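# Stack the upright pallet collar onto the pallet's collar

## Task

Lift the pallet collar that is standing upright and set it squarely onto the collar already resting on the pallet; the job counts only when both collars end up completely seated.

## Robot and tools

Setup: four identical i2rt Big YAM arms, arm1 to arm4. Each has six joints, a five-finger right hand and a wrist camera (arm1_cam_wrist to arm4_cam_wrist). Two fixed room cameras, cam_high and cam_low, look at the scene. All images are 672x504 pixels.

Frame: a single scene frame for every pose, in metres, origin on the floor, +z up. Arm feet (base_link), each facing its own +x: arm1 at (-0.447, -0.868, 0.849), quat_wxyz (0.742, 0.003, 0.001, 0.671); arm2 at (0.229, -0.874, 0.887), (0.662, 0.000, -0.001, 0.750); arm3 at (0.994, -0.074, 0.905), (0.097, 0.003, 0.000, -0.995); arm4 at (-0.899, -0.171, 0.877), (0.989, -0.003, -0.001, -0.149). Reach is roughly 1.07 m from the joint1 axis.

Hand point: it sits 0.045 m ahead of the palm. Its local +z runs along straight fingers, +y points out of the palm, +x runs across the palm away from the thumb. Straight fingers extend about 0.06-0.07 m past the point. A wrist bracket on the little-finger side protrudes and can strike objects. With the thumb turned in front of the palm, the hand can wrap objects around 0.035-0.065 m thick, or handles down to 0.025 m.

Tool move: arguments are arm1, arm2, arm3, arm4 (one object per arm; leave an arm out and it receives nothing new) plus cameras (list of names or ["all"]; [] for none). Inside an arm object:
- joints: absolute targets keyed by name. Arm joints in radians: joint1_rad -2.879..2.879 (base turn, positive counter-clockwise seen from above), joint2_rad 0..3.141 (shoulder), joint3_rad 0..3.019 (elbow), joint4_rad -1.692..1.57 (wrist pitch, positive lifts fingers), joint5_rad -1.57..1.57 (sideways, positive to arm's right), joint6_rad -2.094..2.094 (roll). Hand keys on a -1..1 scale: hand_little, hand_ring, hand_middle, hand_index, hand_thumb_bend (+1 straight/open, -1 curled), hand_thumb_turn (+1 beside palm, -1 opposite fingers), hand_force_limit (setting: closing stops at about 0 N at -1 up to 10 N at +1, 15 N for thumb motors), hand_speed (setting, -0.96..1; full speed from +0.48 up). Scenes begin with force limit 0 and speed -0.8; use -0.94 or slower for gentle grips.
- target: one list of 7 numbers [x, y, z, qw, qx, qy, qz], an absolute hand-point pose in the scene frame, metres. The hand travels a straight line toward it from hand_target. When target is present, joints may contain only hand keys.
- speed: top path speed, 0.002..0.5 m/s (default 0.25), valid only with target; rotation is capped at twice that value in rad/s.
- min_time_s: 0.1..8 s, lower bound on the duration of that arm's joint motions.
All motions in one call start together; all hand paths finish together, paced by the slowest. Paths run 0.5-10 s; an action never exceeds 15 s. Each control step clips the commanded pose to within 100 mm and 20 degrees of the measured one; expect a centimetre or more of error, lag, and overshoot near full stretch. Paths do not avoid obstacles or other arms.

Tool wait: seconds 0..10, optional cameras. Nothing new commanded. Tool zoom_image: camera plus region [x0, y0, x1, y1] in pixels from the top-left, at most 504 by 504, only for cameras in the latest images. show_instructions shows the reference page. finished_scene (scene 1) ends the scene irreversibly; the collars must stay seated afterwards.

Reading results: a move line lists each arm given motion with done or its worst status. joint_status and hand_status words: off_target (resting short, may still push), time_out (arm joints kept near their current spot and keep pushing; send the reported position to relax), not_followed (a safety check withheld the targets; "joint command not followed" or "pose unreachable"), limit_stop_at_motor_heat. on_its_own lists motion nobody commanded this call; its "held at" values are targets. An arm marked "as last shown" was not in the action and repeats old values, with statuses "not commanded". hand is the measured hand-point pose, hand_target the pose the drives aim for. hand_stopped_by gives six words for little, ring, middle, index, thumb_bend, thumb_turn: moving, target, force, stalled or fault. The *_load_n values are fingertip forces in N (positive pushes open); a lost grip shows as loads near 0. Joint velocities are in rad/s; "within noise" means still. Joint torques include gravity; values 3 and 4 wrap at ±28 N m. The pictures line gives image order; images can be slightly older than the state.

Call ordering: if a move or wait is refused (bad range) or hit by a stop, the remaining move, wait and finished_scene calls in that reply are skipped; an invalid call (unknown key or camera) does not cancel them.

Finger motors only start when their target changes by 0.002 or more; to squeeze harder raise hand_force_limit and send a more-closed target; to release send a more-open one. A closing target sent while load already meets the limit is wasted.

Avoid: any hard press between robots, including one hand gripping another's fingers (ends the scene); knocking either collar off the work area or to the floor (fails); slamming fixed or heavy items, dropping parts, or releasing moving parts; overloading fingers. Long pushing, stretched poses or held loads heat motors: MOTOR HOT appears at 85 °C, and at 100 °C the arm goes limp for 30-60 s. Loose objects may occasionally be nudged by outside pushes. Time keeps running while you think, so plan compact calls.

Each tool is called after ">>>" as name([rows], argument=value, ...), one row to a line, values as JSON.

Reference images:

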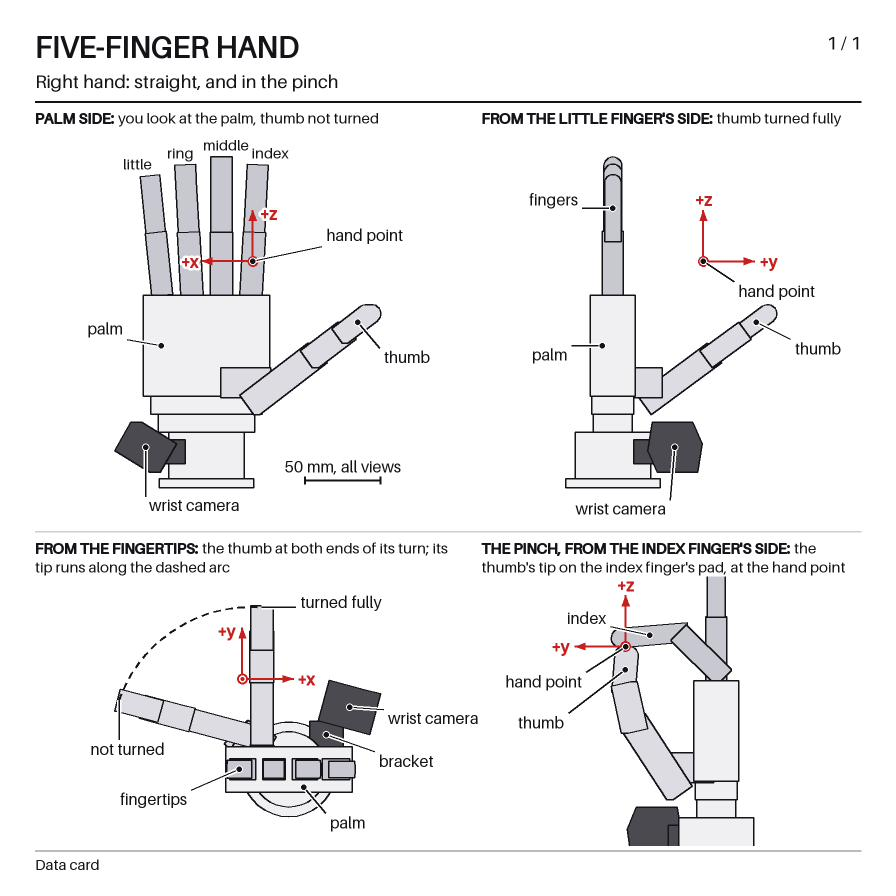

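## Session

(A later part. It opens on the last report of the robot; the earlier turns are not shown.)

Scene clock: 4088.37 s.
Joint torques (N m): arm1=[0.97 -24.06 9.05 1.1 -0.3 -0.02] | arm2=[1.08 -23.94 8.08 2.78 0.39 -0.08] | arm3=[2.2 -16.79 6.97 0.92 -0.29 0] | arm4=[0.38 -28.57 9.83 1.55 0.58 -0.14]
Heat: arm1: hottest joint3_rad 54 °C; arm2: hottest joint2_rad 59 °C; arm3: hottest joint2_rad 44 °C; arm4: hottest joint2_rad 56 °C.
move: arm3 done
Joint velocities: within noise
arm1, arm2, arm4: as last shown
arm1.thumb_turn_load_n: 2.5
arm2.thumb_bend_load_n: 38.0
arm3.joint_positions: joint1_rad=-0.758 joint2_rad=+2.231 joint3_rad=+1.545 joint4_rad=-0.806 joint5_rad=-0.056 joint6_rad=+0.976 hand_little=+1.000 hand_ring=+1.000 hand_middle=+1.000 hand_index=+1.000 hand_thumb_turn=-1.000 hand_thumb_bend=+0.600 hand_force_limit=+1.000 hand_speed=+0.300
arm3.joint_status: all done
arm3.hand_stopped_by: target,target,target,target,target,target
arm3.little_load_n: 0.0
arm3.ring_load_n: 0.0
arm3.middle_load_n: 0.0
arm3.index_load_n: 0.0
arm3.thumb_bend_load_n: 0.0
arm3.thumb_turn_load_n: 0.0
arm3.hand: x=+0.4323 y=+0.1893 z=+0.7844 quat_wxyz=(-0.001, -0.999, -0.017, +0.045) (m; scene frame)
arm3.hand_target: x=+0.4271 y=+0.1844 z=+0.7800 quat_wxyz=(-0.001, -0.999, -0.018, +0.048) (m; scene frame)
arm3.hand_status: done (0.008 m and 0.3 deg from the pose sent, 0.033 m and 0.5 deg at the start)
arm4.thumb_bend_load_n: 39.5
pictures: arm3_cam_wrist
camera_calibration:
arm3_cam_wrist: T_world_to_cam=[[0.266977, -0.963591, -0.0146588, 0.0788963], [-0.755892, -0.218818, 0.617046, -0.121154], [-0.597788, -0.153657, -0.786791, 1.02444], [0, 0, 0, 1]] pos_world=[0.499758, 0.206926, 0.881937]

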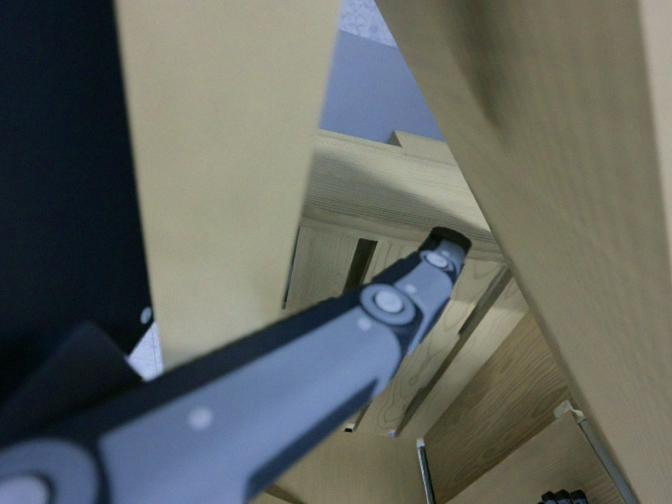

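>>> move(arm3={"joints": {"hand_thumb_bend": -0.95, "hand_speed": 0.0, "hand_force_limit": 1.0}}, cameras=["arm3_cam_wrist"])

Scene clock: 4092.23 s.
Joint torques (N m): arm1=[0.91 -24.12 9.05 1.09 -0.3 -0.02] | arm2=[0.97 -23.88 8.1 2.81 0.35 -0.08] | arm3=[0.97 -16.79 6.87 0.73 -0.32 -0.14] | arm4=[0.38 -28.45 10.07 1.39 0.62 -0.13]
Heat: arm1: hottest joint3_rad 54 °C; arm2: hottest joint2_rad 59 °C; arm3: hottest joint2_rad 44 °C; arm4: hottest joint2_rad 56 °C.
move: arm3 off_target
Joint velocities: within noise
arm1, arm2, arm4: as last shown
arm1.joint_positions: joint1_rad=-0.184 joint2_rad=+2.255 joint3_rad=+1.786 joint4_rad=-0.965 joint5_rad=-0.047 joint6_rad=-0.325 hand_little=+1.000 hand_ring=+1.000 hand_middle=+1.000 hand_index=+1.000 hand_thumb_turn=-1.000 hand_thumb_bend=-0.339 hand_force_limit=+1.000 hand_speed=+0.000
arm1.ring_load_n: 0.5
arm1.thumb_bend_load_n: 38.5
arm1.thumb_turn_load_n: 3.0
arm1.hand: x=-0.2901 y=-0.2636 z=+0.7842 quat_wxyz=(-0.074, +0.997, +0.021, -0.004) (m; scene frame)
arm1.hand_target: x=-0.2829 y=-0.2342 z=+0.8310 quat_wxyz=(-0.131, +0.991, +0.023, +0.010) (m; scene frame)
arm2.thumb_bend_load_n: 39.5
arm2.thumb_turn_load_n: 3.5
arm2.hand: x=+0.0649 y=-0.2457 z=+0.7965 quat_wxyz=(-0.082, +0.996, +0.013, -0.014) (m; scene frame)
arm2.hand_target: x=+0.0615 y=-0.2148 z=+0.8417 quat_wxyz=(-0.141, +0.990, +0.013, -0.020) (m; scene frame)
arm3.joint_positions: joint1_rad=-0.744 joint2_rad=+2.230 joint3_rad=+1.545 joint4_rad=-0.804 joint5_rad=-0.055 joint6_rad=+0.991 hand_little=+1.000 hand_ring=+1.000 hand_middle=+1.000 hand_index=+1.000 hand_thumb_turn=-1.000 hand_thumb_bend=-0.377 hand_force_limit=+1.000 hand_speed=+0.000
arm3.joint_status: hand_thumb_bend off_target (ended at -0.377, target -0.950); the others done
arm3.hand_stopped_by: target,target,target,target,force,target
arm3.little_load_n: 0.0
arm3.ring_load_n: 0.0
arm3.middle_load_n: 0.0
arm3.index_load_n: 0.0
arm3.thumb_bend_load_n: 19.0
arm3.thumb_turn_load_n: 4.0
arm3.hand: x=+0.4275 y=+0.1826 z=+0.7849 quat_wxyz=(-0.001, -0.999, -0.016, +0.046) (m; scene frame)
arm3.hand_target: x=+0.4272 y=+0.1844 z=+0.7800 quat_wxyz=(-0.001, -0.999, -0.018, +0.048) (m; scene frame)
arm3.hand_status: not commanded
arm4.joint_positions: joint1_rad=+0.717 joint2_rad=+2.398 joint3_rad=+1.995 joint4_rad=-1.064 joint5_rad=+0.058 joint6_rad=+1.122 hand_little=+1.000 hand_ring=+1.000 hand_middle=+1.000 hand_index=+1.000 hand_thumb_turn=-1.000 hand_thumb_bend=-0.343 hand_force_limit=+1.000 hand_speed=+0.000
arm4.thumb_bend_load_n: 38.0
arm4.thumb_turn_load_n: 2.5
arm4.hand: x=-0.2565 y=+0.1753 z=+0.7930 quat_wxyz=(-0.051, +0.418, -0.906, +0.033) (m; scene frame)
arm4.hand_target: x=-0.2334 y=+0.1826 z=+0.8440 quat_wxyz=(-0.100, +0.413, -0.904, +0.041) (m; scene frame)
pictures: arm3_cam_wrist
camera_calibration:
arm3_cam_wrist: T_world_to_cam=[[0.265529, -0.963984, -0.0151418, 0.0747235], [-0.755188, -0.217728, 0.618293, -0.128124], [-0.599321, -0.15274, -0.785802, 1.02059], [0, 0, 0, 1]] pos_world=[0.495063, 0.200021, 0.882331]

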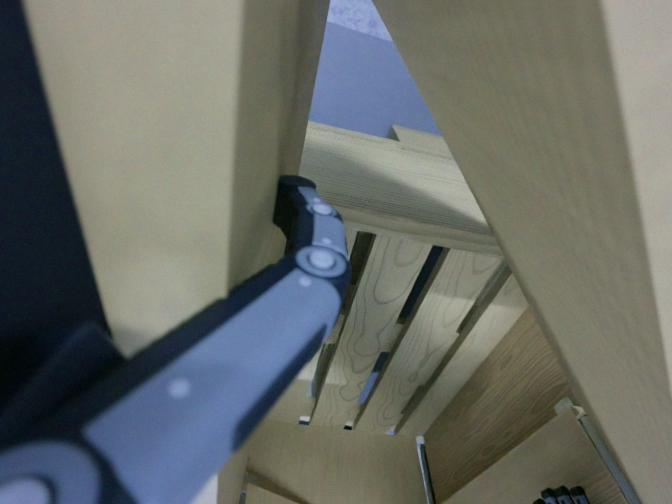

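>>> move(arm3={"target": [0.4272, 0.1844, 0.78, -0.0819, 0.9954, 0.01345, -0.04925], "speed": 0.06}, cameras=["arm3_cam_wrist", "cam_low", "cam_high"])

Scene clock: 4100.63 s.
Joint torques (N m): arm1=[0.85 -24.06 9.2 1.06 -0.31 -0.02] | arm2=[0.91 -23.88 8.2 2.77 0.34 -0.08] | arm3=[2.67 -17.49 5.41 1.61 2.06 0.11] | arm4=[0.38 -28.51 10.1 1.37 0.66 -0.12]
Heat: arm1: hottest joint3_rad 54 °C; arm2: hottest joint2_rad 59 °C; arm3: hottest joint2_rad 44 °C; arm4: hottest joint2_rad 56 °C.
move: arm3 off_target
Joint velocities: within noise
arm1, arm2, arm4: as last shown
arm1.joint_positions: joint1_rad=-0.184 joint2_rad=+2.255 joint3_rad=+1.784 joint4_rad=-0.965 joint5_rad=-0.047 joint6_rad=-0.326 hand_little=+1.000 hand_ring=+1.000 hand_middle=+1.000 hand_index=+1.000 hand_thumb_turn=-1.000 hand_thumb_bend=-0.339 hand_force_limit=+1.000 hand_speed=+0.000
arm1.ring_load_n: 0.0
arm1.thumb_bend_load_n: 36.0
arm1.hand: x=-0.2903 y=-0.2643 z=+0.7838 quat_wxyz=(-0.073, +0.997, +0.022, -0.005) (m; scene frame)
arm1.hand_target: x=-0.2829 y=-0.2340 z=+0.8311 quat_wxyz=(-0.131, +0.991, +0.023, +0.009) (m; scene frame)
arm2.joint_positions: joint1_rad=+0.070 joint2_rad=+2.297 joint3_rad=+1.787 joint4_rad=-0.896 joint5_rad=+0.001 joint6_rad=+0.168 hand_little=+1.000 hand_ring=+1.000 hand_middle=+1.000 hand_index=+1.000 hand_thumb_turn=-1.000 hand_thumb_bend=-0.338 hand_force_limit=+1.000 hand_speed=+0.000
arm2.thumb_bend_load_n: 37.0
arm2.hand: x=+0.0651 y=-0.2464 z=+0.7960 quat_wxyz=(-0.081, +0.997, +0.013, -0.014) (m; scene frame)
arm2.hand_target: x=+0.0615 y=-0.2148 z=+0.8416 quat_wxyz=(-0.141, +0.990, +0.013, -0.020) (m; scene frame)
arm3.joint_positions: joint1_rad=-0.716 joint2_rad=+2.186 joint3_rad=+1.466 joint4_rad=-0.696 joint5_rad=+0.036 joint6_rad=+1.011 hand_little=+1.000 hand_ring=+1.000 hand_middle=+1.000 hand_index=+1.000 hand_thumb_turn=-1.000 hand_thumb_bend=-0.363 hand_force_limit=+1.000 hand_speed=+0.000
arm3.joint_status: not commanded
arm3.hand_stopped_by: target,target,target,target,force,target
arm3.little_load_n: 0.0
arm3.ring_load_n: 0.0
arm3.middle_load_n: 0.0
arm3.index_load_n: 0.0
arm3.thumb_bend_load_n: 44.5
arm3.thumb_turn_load_n: 4.5
arm3.hand: x=+0.4282 y=+0.1824 z=+0.7825 quat_wxyz=(+0.055, -0.997, -0.017, +0.054) (m; scene frame)
arm3.hand_target: x=+0.4272 y=+0.1844 z=+0.7804 quat_wxyz=(+0.081, -0.995, -0.014, +0.049) (m; scene frame)
arm3.hand_status: off_target (0.003 m and 3.2 deg from the pose sent, 0.005 m and 9.6 deg at the start)
arm4.joint_positions: joint1_rad=+0.715 joint2_rad=+2.398 joint3_rad=+1.995 joint4_rad=-1.064 joint5_rad=+0.057 joint6_rad=+1.121 hand_little=+1.000 hand_ring=+1.000 hand_middle=+1.000 hand_index=+1.000 hand_thumb_turn=-1.000 hand_thumb_bend=-0.343 hand_force_limit=+1.000 hand_speed=+0.000
arm4.thumb_bend_load_n: 41.5
arm4.hand: x=-0.2563 y=+0.1746 z=+0.7930 quat_wxyz=(-0.051, +0.418, -0.906, +0.032) (m; scene frame)
arm4.hand_target: x=-0.2335 y=+0.1826 z=+0.8440 quat_wxyz=(-0.100, +0.413, -0.904, +0.042) (m; scene frame)
pictures: arm3_cam_wrist, cam_high, cam_low
camera_calibration:
arm3_cam_wrist: T_world_to_cam=[[0.261768, -0.956642, -0.127726, 0.162688], [-0.745272, -0.284446, 0.603042, -0.106155], [-0.613226, -0.0626667, -0.787418, 1.00992], [0, 0, 0, 1]] pos_world=[0.497608, 0.188727, 0.880024]

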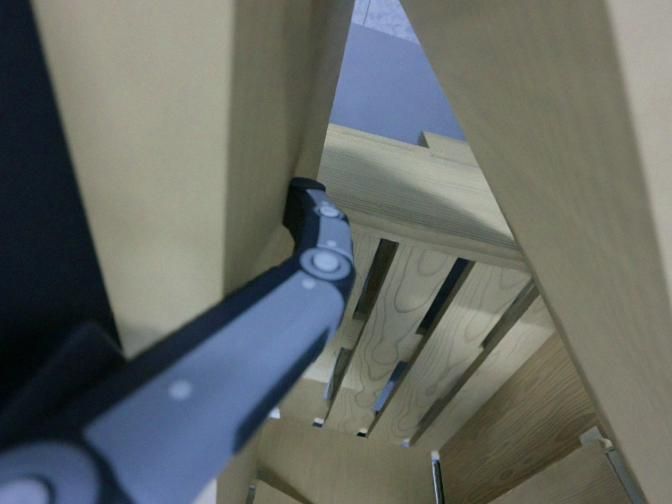

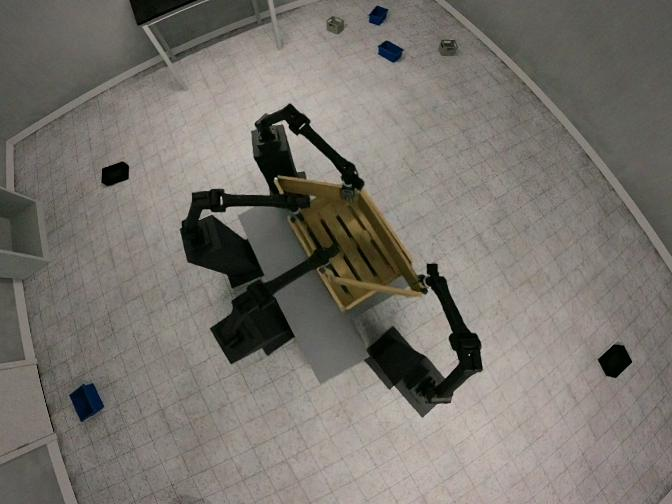

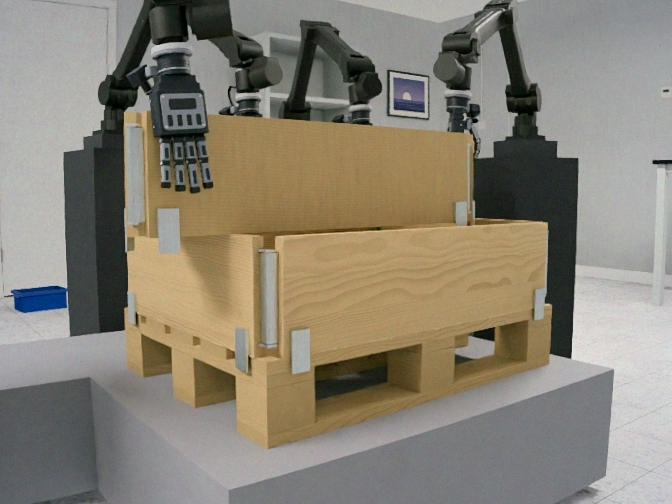

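>>> move(arm3={"joints": {"hand_thumb_bend": 0.5, "hand_speed": 0.3}}, cameras=[])

>>> move(arm3={"target": [0.434, 0.187, 0.781, 0.0023, 0.9929, 0.0191, -0.1175], "speed": 0.06}, cameras=["arm3_cam_wrist"])

Scene clock: 4187.53 s.
Joint torques (N m): arm1=[0.97 -24 9.18 1.06 -0.31 -0.02] | arm2=[1.2 -23.88 8.18 2.8 0.32 -0.09] | arm3=[1.85 -17.44 6.5 0.92 -0.09 0.01] | arm4=[0.44 -28.45 10.09 1.36 0.69 -0.12]
Heat: arm1: hottest joint3_rad 58 °C; arm2: hottest joint2_rad 60 °C; arm3: hottest joint2_rad 46 °C; arm4: hottest joint2_rad 56 °C.
move: arm3 done
Joint velocities: within noise
arm1, arm2, arm4: as last shown
arm1.thumb_bend_load_n: 37.0
arm1.thumb_turn_load_n: 2.5
arm2.thumb_bend_load_n: 38.0
arm2.hand: x=+0.0649 y=-0.2464 z=+0.7960 quat_wxyz=(-0.081, +0.997, +0.014, -0.013) (m; scene frame)
arm2.hand_target: x=+0.0615 y=-0.2149 z=+0.8416 quat_wxyz=(-0.141, +0.990, +0.013, -0.020) (m; scene frame)
arm3.joint_positions: joint1_rad=-0.711 joint2_rad=+2.184 joint3_rad=+1.452 joint4_rad=-0.679 joint5_rad=+0.088 joint6_rad=+1.019 hand_little=+1.000 hand_ring=+1.000 hand_middle=+1.000 hand_index=+1.000 hand_thumb_turn=-1.000 hand_thumb_bend=+0.500 hand_force_limit=+1.000 hand_speed=+0.300
arm3.joint_status: all done
arm3.hand_stopped_by: target,target,target,target,target,target
arm3.little_load_n: 0.0
arm3.ring_load_n: 0.0
arm3.middle_load_n: 0.0
arm3.index_load_n: 0.0
arm3.thumb_bend_load_n: 0.0
arm3.thumb_turn_load_n: 0.0
arm3.hand: x=+0.4326 y=+0.1879 z=+0.7775 quat_wxyz=(+0.078, -0.996, -0.014, +0.044) (m; scene frame)
arm3.hand_target: x=+0.4272 y=+0.1846 z=+0.7804 quat_wxyz=(+0.081, -0.995, -0.014, +0.050) (m; scene frame)
arm3.hand_status: not commanded
arm4.joint_positions: joint1_rad=+0.715 joint2_rad=+2.398 joint3_rad=+1.995 joint4_rad=-1.063 joint5_rad=+0.056 joint6_rad=+1.121 hand_little=+1.000 hand_ring=+1.000 hand_middle=+1.000 hand_index=+1.000 hand_thumb_turn=-1.000 hand_thumb_bend=-0.343 hand_force_limit=+1.000 hand_speed=+0.000
arm4.thumb_bend_load_n: 39.5
arm4.hand: x=-0.2561 y=+0.1750 z=+0.7931 quat_wxyz=(-0.052, +0.418, -0.906, +0.032) (m; scene frame)
arm4.hand_target: x=-0.2334 y=+0.1827 z=+0.8440 quat_wxyz=(-0.100, +0.413, -0.904, +0.042) (m; scene frame)
pictures: none
No camera images: "cameras" was empty.

Scene clock: 4189.83 s.
Joint torques (N m): arm1=[1.03 -24 9.2 1.1 -0.31 -0.01] | arm2=[1.03 -23.88 8.14 2.81 0.33 -0.08] | arm3=[0.62 -16.56 6.48 1.11 -0.45 -0.13] | arm4=[0.44 -28.45 10.09 1.35 0.7 -0.11]
Heat: arm1: hottest joint3_rad 58 °C; arm2: hottest joint2_rad 60 °C; arm3: hottest joint2_rad 45 °C; arm4: hottest joint2_rad 56 °C.
move: arm3 done
Joint velocities: within noise
arm1.joint_positions: joint1_rad=-0.184 joint2_rad=+2.255 joint3_rad=+1.784 joint4_rad=-0.965 joint5_rad=-0.047 joint6_rad=-0.326 hand_little=+1.000 hand_ring=+1.000 hand_middle=+1.000 hand_index=+1.000 hand_thumb_turn=-1.000 hand_thumb_bend=-0.339 hand_force_limit=+1.000 hand_speed=+0.000
arm1.joint_status: not commanded
arm1.hand_stopped_by: target,target,target,target,force,target
arm1.little_load_n: 0.0
arm1.ring_load_n: 0.0
arm1.middle_load_n: 0.0
arm1.index_load_n: 0.0
arm1.thumb_bend_load_n: 36.5
arm1.thumb_turn_load_n: 3.0
arm1.hand: x=-0.2903 y=-0.2643 z=+0.7838 quat_wxyz=(-0.073, +0.997, +0.022, -0.005) (m; scene frame)
arm1.hand_target: x=-0.2829 y=-0.2340 z=+0.8311 quat_wxyz=(-0.131, +0.991, +0.023, +0.009) (m; scene frame)
arm1.hand_status: not commanded
arm2.joint_positions: joint1_rad=+0.070 joint2_rad=+2.297 joint3_rad=+1.787 joint4_rad=-0.896 joint5_rad=+0.001 joint6_rad=+0.168 hand_little=+1.000 hand_ring=+1.000 hand_middle=+1.000 hand_index=+1.000 hand_thumb_turn=-1.000 hand_thumb_bend=-0.338 hand_force_limit=+1.000 hand_speed=+0.000
arm2.joint_status: not commanded
arm2.hand_stopped_by: target,target,target,target,force,target
arm2.little_load_n: 0.5
arm2.ring_load_n: 0.0
arm2.middle_load_n: 0.0
arm2.index_load_n: 0.0
arm2.thumb_bend_load_n: 38.0
arm2.thumb_turn_load_n: 3.5
arm2.hand: x=+0.0649 y=-0.2464 z=+0.7960 quat_wxyz=(-0.081, +0.997, +0.014, -0.013) (m; scene frame)
arm2.hand_target: x=+0.0615 y=-0.2149 z=+0.8416 quat_wxyz=(-0.141, +0.990, +0.013, -0.020) (m; scene frame)
arm2.hand_status: not commanded
arm3.joint_positions: joint1_rad=-0.771 joint2_rad=+2.184 joint3_rad=+1.416 joint4_rad=-0.614 joint5_rad=-0.137 joint6_rad=+0.968 hand_little=+1.000 hand_ring=+1.000 hand_middle=+1.000 hand_index=+1.000 hand_thumb_turn=-1.000 hand_thumb_bend=+0.500 hand_force_limit=+1.000 hand_speed=+0.300
arm3.joint_status: not commanded
arm3.hand_stopped_by: target,target,target,target,target,target
arm3.little_load_n: 0.0
arm3.ring_load_n: 0.0
arm3.middle_load_n: 0.0
arm3.index_load_n: 0.0
arm3.thumb_bend_load_n: 0.0
arm3.thumb_turn_load_n: 0.0
arm3.hand: x=+0.4325 y=+0.1806 z=+0.7838 quat_wxyz=(-0.004, -0.993, -0.020, +0.113) (m; scene frame)
arm3.hand_target: x=+0.4341 y=+0.1870 z=+0.7811 quat_wxyz=(-0.002, -0.993, -0.019, +0.117) (m; scene frame)
arm3.hand_status: done (0.007 m and 0.5 deg from the pose sent, 0.004 m and 12.6 deg at the start)
arm4.joint_positions: joint1_rad=+0.715 joint2_rad=+2.398 joint3_rad=+1.995 joint4_rad=-1.063 joint5_rad=+0.056 joint6_rad=+1.121 hand_little=+1.000 hand_ring=+1.000 hand_middle=+1.000 hand_index=+1.000 hand_thumb_turn=-1.000 hand_thumb_bend=-0.343 hand_force_limit=+1.000 hand_speed=+0.000
arm4.joint_status: not commanded
arm4.hand_stopped_by: target,target,target,target,force,target
arm4.little_load_n: 0.0
arm4.ring_load_n: 0.0
arm4.middle_load_n: 0.0
arm4.index_load_n: 0.0
arm4.thumb_bend_load_n: 39.5
arm4.thumb_turn_load_n: 2.5
arm4.hand: x=-0.2561 y=+0.1750 z=+0.7931 quat_wxyz=(-0.052, +0.418, -0.906, +0.032) (m; scene frame)
arm4.hand_target: x=-0.2334 y=+0.1827 z=+0.8440 quat_wxyz=(-0.100, +0.413, -0.904, +0.042) (m; scene frame)
arm4.hand_status: not commanded
pictures: arm3_cam_wrist
camera_calibration:
arm3_cam_wrist: T_world_to_cam=[[0.268376, -0.962311, -0.043964, 0.0925142], [-0.663556, -0.217756, 0.715734, -0.239991], [-0.698332, -0.162913, -0.696987, 0.997437], [0, 0, 0, 1]] pos_world=[0.512467, 0.199263, 0.871038]

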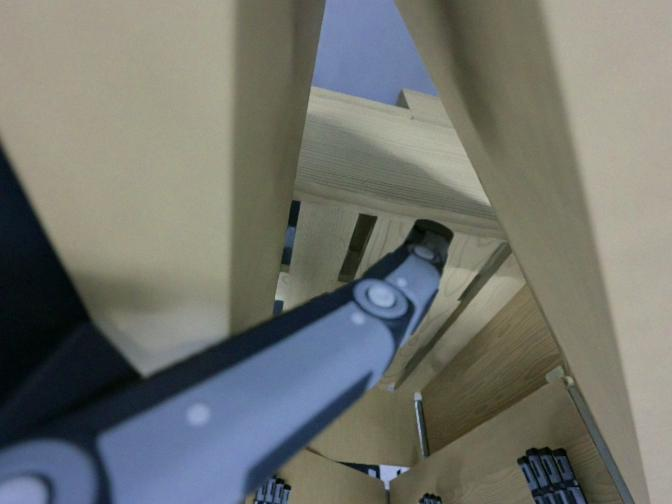

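>>> move(arm3={"joints": {"hand_thumb_bend": -0.95, "hand_speed": 0.0, "hand_force_limit": 1.0}}, cameras=["arm3_cam_wrist"])

Scene clock: 4196.50 s.
Joint torques (N m): arm1=[0.97 -24.12 9.17 1.05 -0.31 -0.01] | arm2=[0.97 -23.82 8.2 2.77 0.32 -0.09] | arm3=[0.44 -16.44 6.45 0.94 -1.02 -0.26] | arm4=[0.44 -28.4 10.14 1.33 0.69 -0.11]
Heat: arm1: hottest joint3_rad 58 °C; arm2: hottest joint2_rad 60 °C; arm3: hottest joint2_rad 44 °C; arm4: hottest joint2_rad 56 °C.
move: arm3 off_target
Joint velocities: within noise
arm1, arm2, arm4: as last shown
arm1.thumb_bend_load_n: 37.5
arm1.hand: x=-0.2902 y=-0.2641 z=+0.7837 quat_wxyz=(-0.073, +0.997, +0.022, -0.004) (m; scene frame)
arm2.joint_positions: joint1_rad=+0.070 joint2_rad=+2.297 joint3_rad=+1.787 joint4_rad=-0.895 joint5_rad=+0.001 joint6_rad=+0.168 hand_little=+1.000 hand_ring=+1.000 hand_middle=+1.000 hand_index=+1.000 hand_thumb_turn=-1.000 hand_thumb_bend=-0.338 hand_force_limit=+1.000 hand_speed=+0.000
arm2.little_load_n: 0.0
arm2.thumb_bend_load_n: 39.5
arm2.hand: x=+0.0649 y=-0.2462 z=+0.7960 quat_wxyz=(-0.082, +0.996, +0.014, -0.014) (m; scene frame)
arm2.hand_target: x=+0.0614 y=-0.2148 z=+0.8416 quat_wxyz=(-0.141, +0.990, +0.013, -0.020) (m; scene frame)
arm3.joint_positions: joint1_rad=-0.771 joint2_rad=+2.183 joint3_rad=+1.416 joint4_rad=-0.609 joint5_rad=-0.123 joint6_rad=+0.975 hand_little=+1.000 hand_ring=+1.000 hand_middle=+1.000 hand_index=+1.000 hand_thumb_turn=-0.999 hand_thumb_bend=-0.288 hand_force_limit=+1.000 hand_speed=+0.000
arm3.joint_status: hand_thumb_bend off_target (ended at -0.288, target -0.950); the others done
arm3.hand_stopped_by: target,target,target,target,force,target
arm3.little_load_n: 0.0
arm3.ring_load_n: 0.0
arm3.middle_load_n: 0.0
arm3.index_load_n: 0.0
arm3.thumb_bend_load_n: 18.0
arm3.thumb_turn_load_n: 10.5
arm3.hand: x=+0.4320 y=+0.1840 z=+0.7835 quat_wxyz=(+0.003, -0.994, -0.016, +0.112) (m; scene frame)
arm3.hand_target: x=+0.4342 y=+0.1869 z=+0.7809 quat_wxyz=(-0.002, -0.993, -0.019, +0.117) (m; scene frame)
arm3.hand_status: not commanded
arm4.joint_positions: joint1_rad=+0.715 joint2_rad=+2.398 joint3_rad=+1.994 joint4_rad=-1.063 joint5_rad=+0.056 joint6_rad=+1.121 hand_little=+1.000 hand_ring=+1.000 hand_middle=+1.000 hand_index=+1.000 hand_thumb_turn=-1.000 hand_thumb_bend=-0.343 hand_force_limit=+1.000 hand_speed=+0.000
arm4.thumb_bend_load_n: 38.0
arm4.hand: x=-0.2565 y=+0.1748 z=+0.7927 quat_wxyz=(-0.051, +0.418, -0.906, +0.032) (m; scene frame)
arm4.hand_target: x=-0.2335 y=+0.1826 z=+0.8439 quat_wxyz=(-0.100, +0.413, -0.904, +0.042) (m; scene frame)
pictures: arm3_cam_wrist
camera_calibration:
arm3_cam_wrist: T_world_to_cam=[[0.259076, -0.964207, -0.0564334, 0.110065], [-0.667581, -0.220988, 0.710985, -0.233315], [-0.698008, -0.146526, -0.700939, 0.997322], [0, 0, 0, 1]] pos_world=[0.511867, 0.200699, 0.871156]

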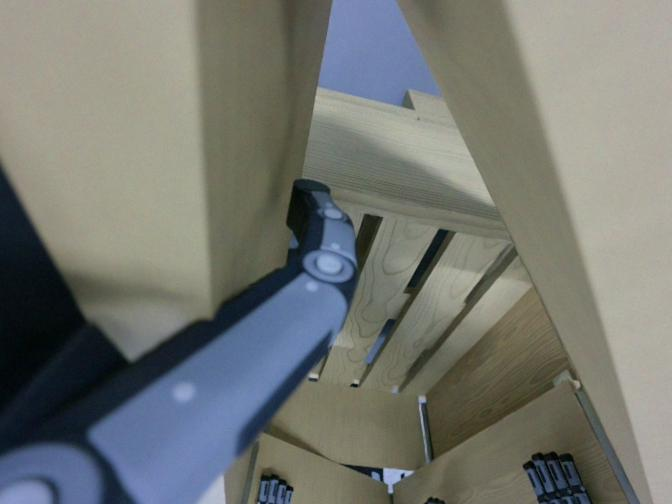

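>>> move(arm3={"target": [0.434, 0.187, 0.797, 0.0023, 0.9929, 0.0191, -0.1175], "speed": 0.1, "joints": {"hand_thumb_bend": 0.4, "hand_speed": 0.3}}, cameras=[])

>>> move(arm3={"joints": {"hand_thumb_bend": -0.95, "hand_speed": 0.0, "hand_force_limit": 1.0}}, cameras=["arm3_cam_wrist"])

Scene clock: 4203.53 s.
Joint torques (N m): arm1=[0.85 -24 9.2 1.05 -0.31 -0.02] | arm2=[1.08 -23.94 8.16 2.76 0.32 -0.09] | arm3=[0.44 -18.73 6.46 0.12 -0.46 -0.16] | arm4=[0.44 -28.45 10.17 1.33 0.7 -0.11]
Heat: arm1: hottest joint3_rad 58 °C; arm2: hottest joint2_rad 60 °C; arm3: hottest joint2_rad 45 °C; arm4: hottest joint2_rad 56 °C.
move: arm3 off_target
Joint velocities: within noise
arm1, arm2, arm4: as last shown
arm1.thumb_bend_load_n: 37.0
arm2.thumb_bend_load_n: 38.5
arm3.joint_positions: joint1_rad=-0.772 joint2_rad=+2.183 joint3_rad=+1.416 joint4_rad=-0.618 joint5_rad=-0.138 joint6_rad=+0.969 hand_little=+1.000 hand_ring=+1.000 hand_middle=+1.000 hand_index=+1.000 hand_thumb_turn=-1.000 hand_thumb_bend=+0.400 hand_force_limit=+1.000 hand_speed=+0.300
arm3.joint_status: all done
arm3.hand_stopped_by: target,target,target,target,target,target
arm3.little_load_n: 0.5
arm3.ring_load_n: 0.0
arm3.middle_load_n: 0.0
arm3.index_load_n: 0.0
arm3.thumb_bend_load_n: -0.5
arm3.thumb_turn_load_n: 0.0
arm3.hand: x=+0.4335 y=+0.1807 z=+0.7843 quat_wxyz=(-0.005, -0.993, -0.019, +0.112) (m; scene frame)
arm3.hand_target: x=+0.4340 y=+0.1868 z=+0.7967 quat_wxyz=(-0.002, -0.993, -0.019, +0.118) (m; scene frame)
arm3.hand_status: off_target (0.014 m and 0.7 deg from the pose sent, 0.014 m and 1.0 deg at the start)
arm4.thumb_bend_load_n: 39.0
arm4.hand: x=-0.2566 y=+0.1748 z=+0.7927 quat_wxyz=(-0.051, +0.418, -0.906, +0.032) (m; scene frame)
arm4.hand_target: x=-0.2335 y=+0.1826 z=+0.8439 quat_wxyz=(-0.100, +0.413, -0.904, +0.041) (m; scene frame)
pictures: none
No camera images: "cameras" was empty.

Scene clock: 4204.87 s.
Joint torques (N m): arm1=[0.91 -24.12 9.2 1.02 -0.32 -0.02] | arm2=[1.08 -24.06 8.16 2.76 0.32 -0.09] | arm3=[0.67 -18.08 6.52 0.03 -1.19 -0.2] | arm4=[0.44 -28.45 10.14 1.32 0.71 -0.11]
Heat: arm1: hottest joint3_rad 58 °C; arm2: hottest joint2_rad 60 °C; arm3: hottest joint2_rad 45 °C; arm4: hottest joint2_rad 56 °C.
move: arm3 off_target
Joint velocities: within noise
arm1, arm2, arm4: as last shown
arm1.thumb_bend_load_n: 38.0
arm2.thumb_bend_load_n: 39.5
arm3.joint_positions: joint1_rad=-0.772 joint2_rad=+2.178 joint3_rad=+1.415 joint4_rad=-0.619 joint5_rad=-0.120 joint6_rad=+0.973 hand_little=+1.000 hand_ring=+1.000 hand_middle=+1.000 hand_index=+1.000 hand_thumb_turn=-1.000 hand_thumb_bend=-0.342 hand_force_limit=+1.000 hand_speed=+0.000
arm3.joint_status: hand_thumb_bend off_target (ended at -0.342, target -0.950); the others done
arm3.hand_stopped_by: target,target,target,target,force,target
arm3.little_load_n: 0.0
arm3.ring_load_n: 0.0
arm3.middle_load_n: 0.0
arm3.index_load_n: 0.0
arm3.thumb_bend_load_n: 18.0
arm3.thumb_turn_load_n: 10.0
arm3.hand: x=+0.4344 y=+0.1843 z=+0.7852 quat_wxyz=(+0.003, -0.994, -0.016, +0.109) (m; scene frame)
arm3.hand_target: x=+0.4339 y=+0.1868 z=+0.7968 quat_wxyz=(-0.002, -0.993, -0.019, +0.118) (m; scene frame)
arm3.hand_status: not commanded
arm4.thumb_bend_load_n: 38.0
pictures: arm3_cam_wrist
camera_calibration:
arm3_cam_wrist: T_world_to_cam=[[0.260031, -0.964079, -0.0541821, 0.107639], [-0.672494, -0.22108, 0.706311, -0.227062], [-0.692918, -0.147226, -0.705825, 1.00205], [0, 0, 0, 1]] pos_world=[0.513652, 0.201102, 0.873483]

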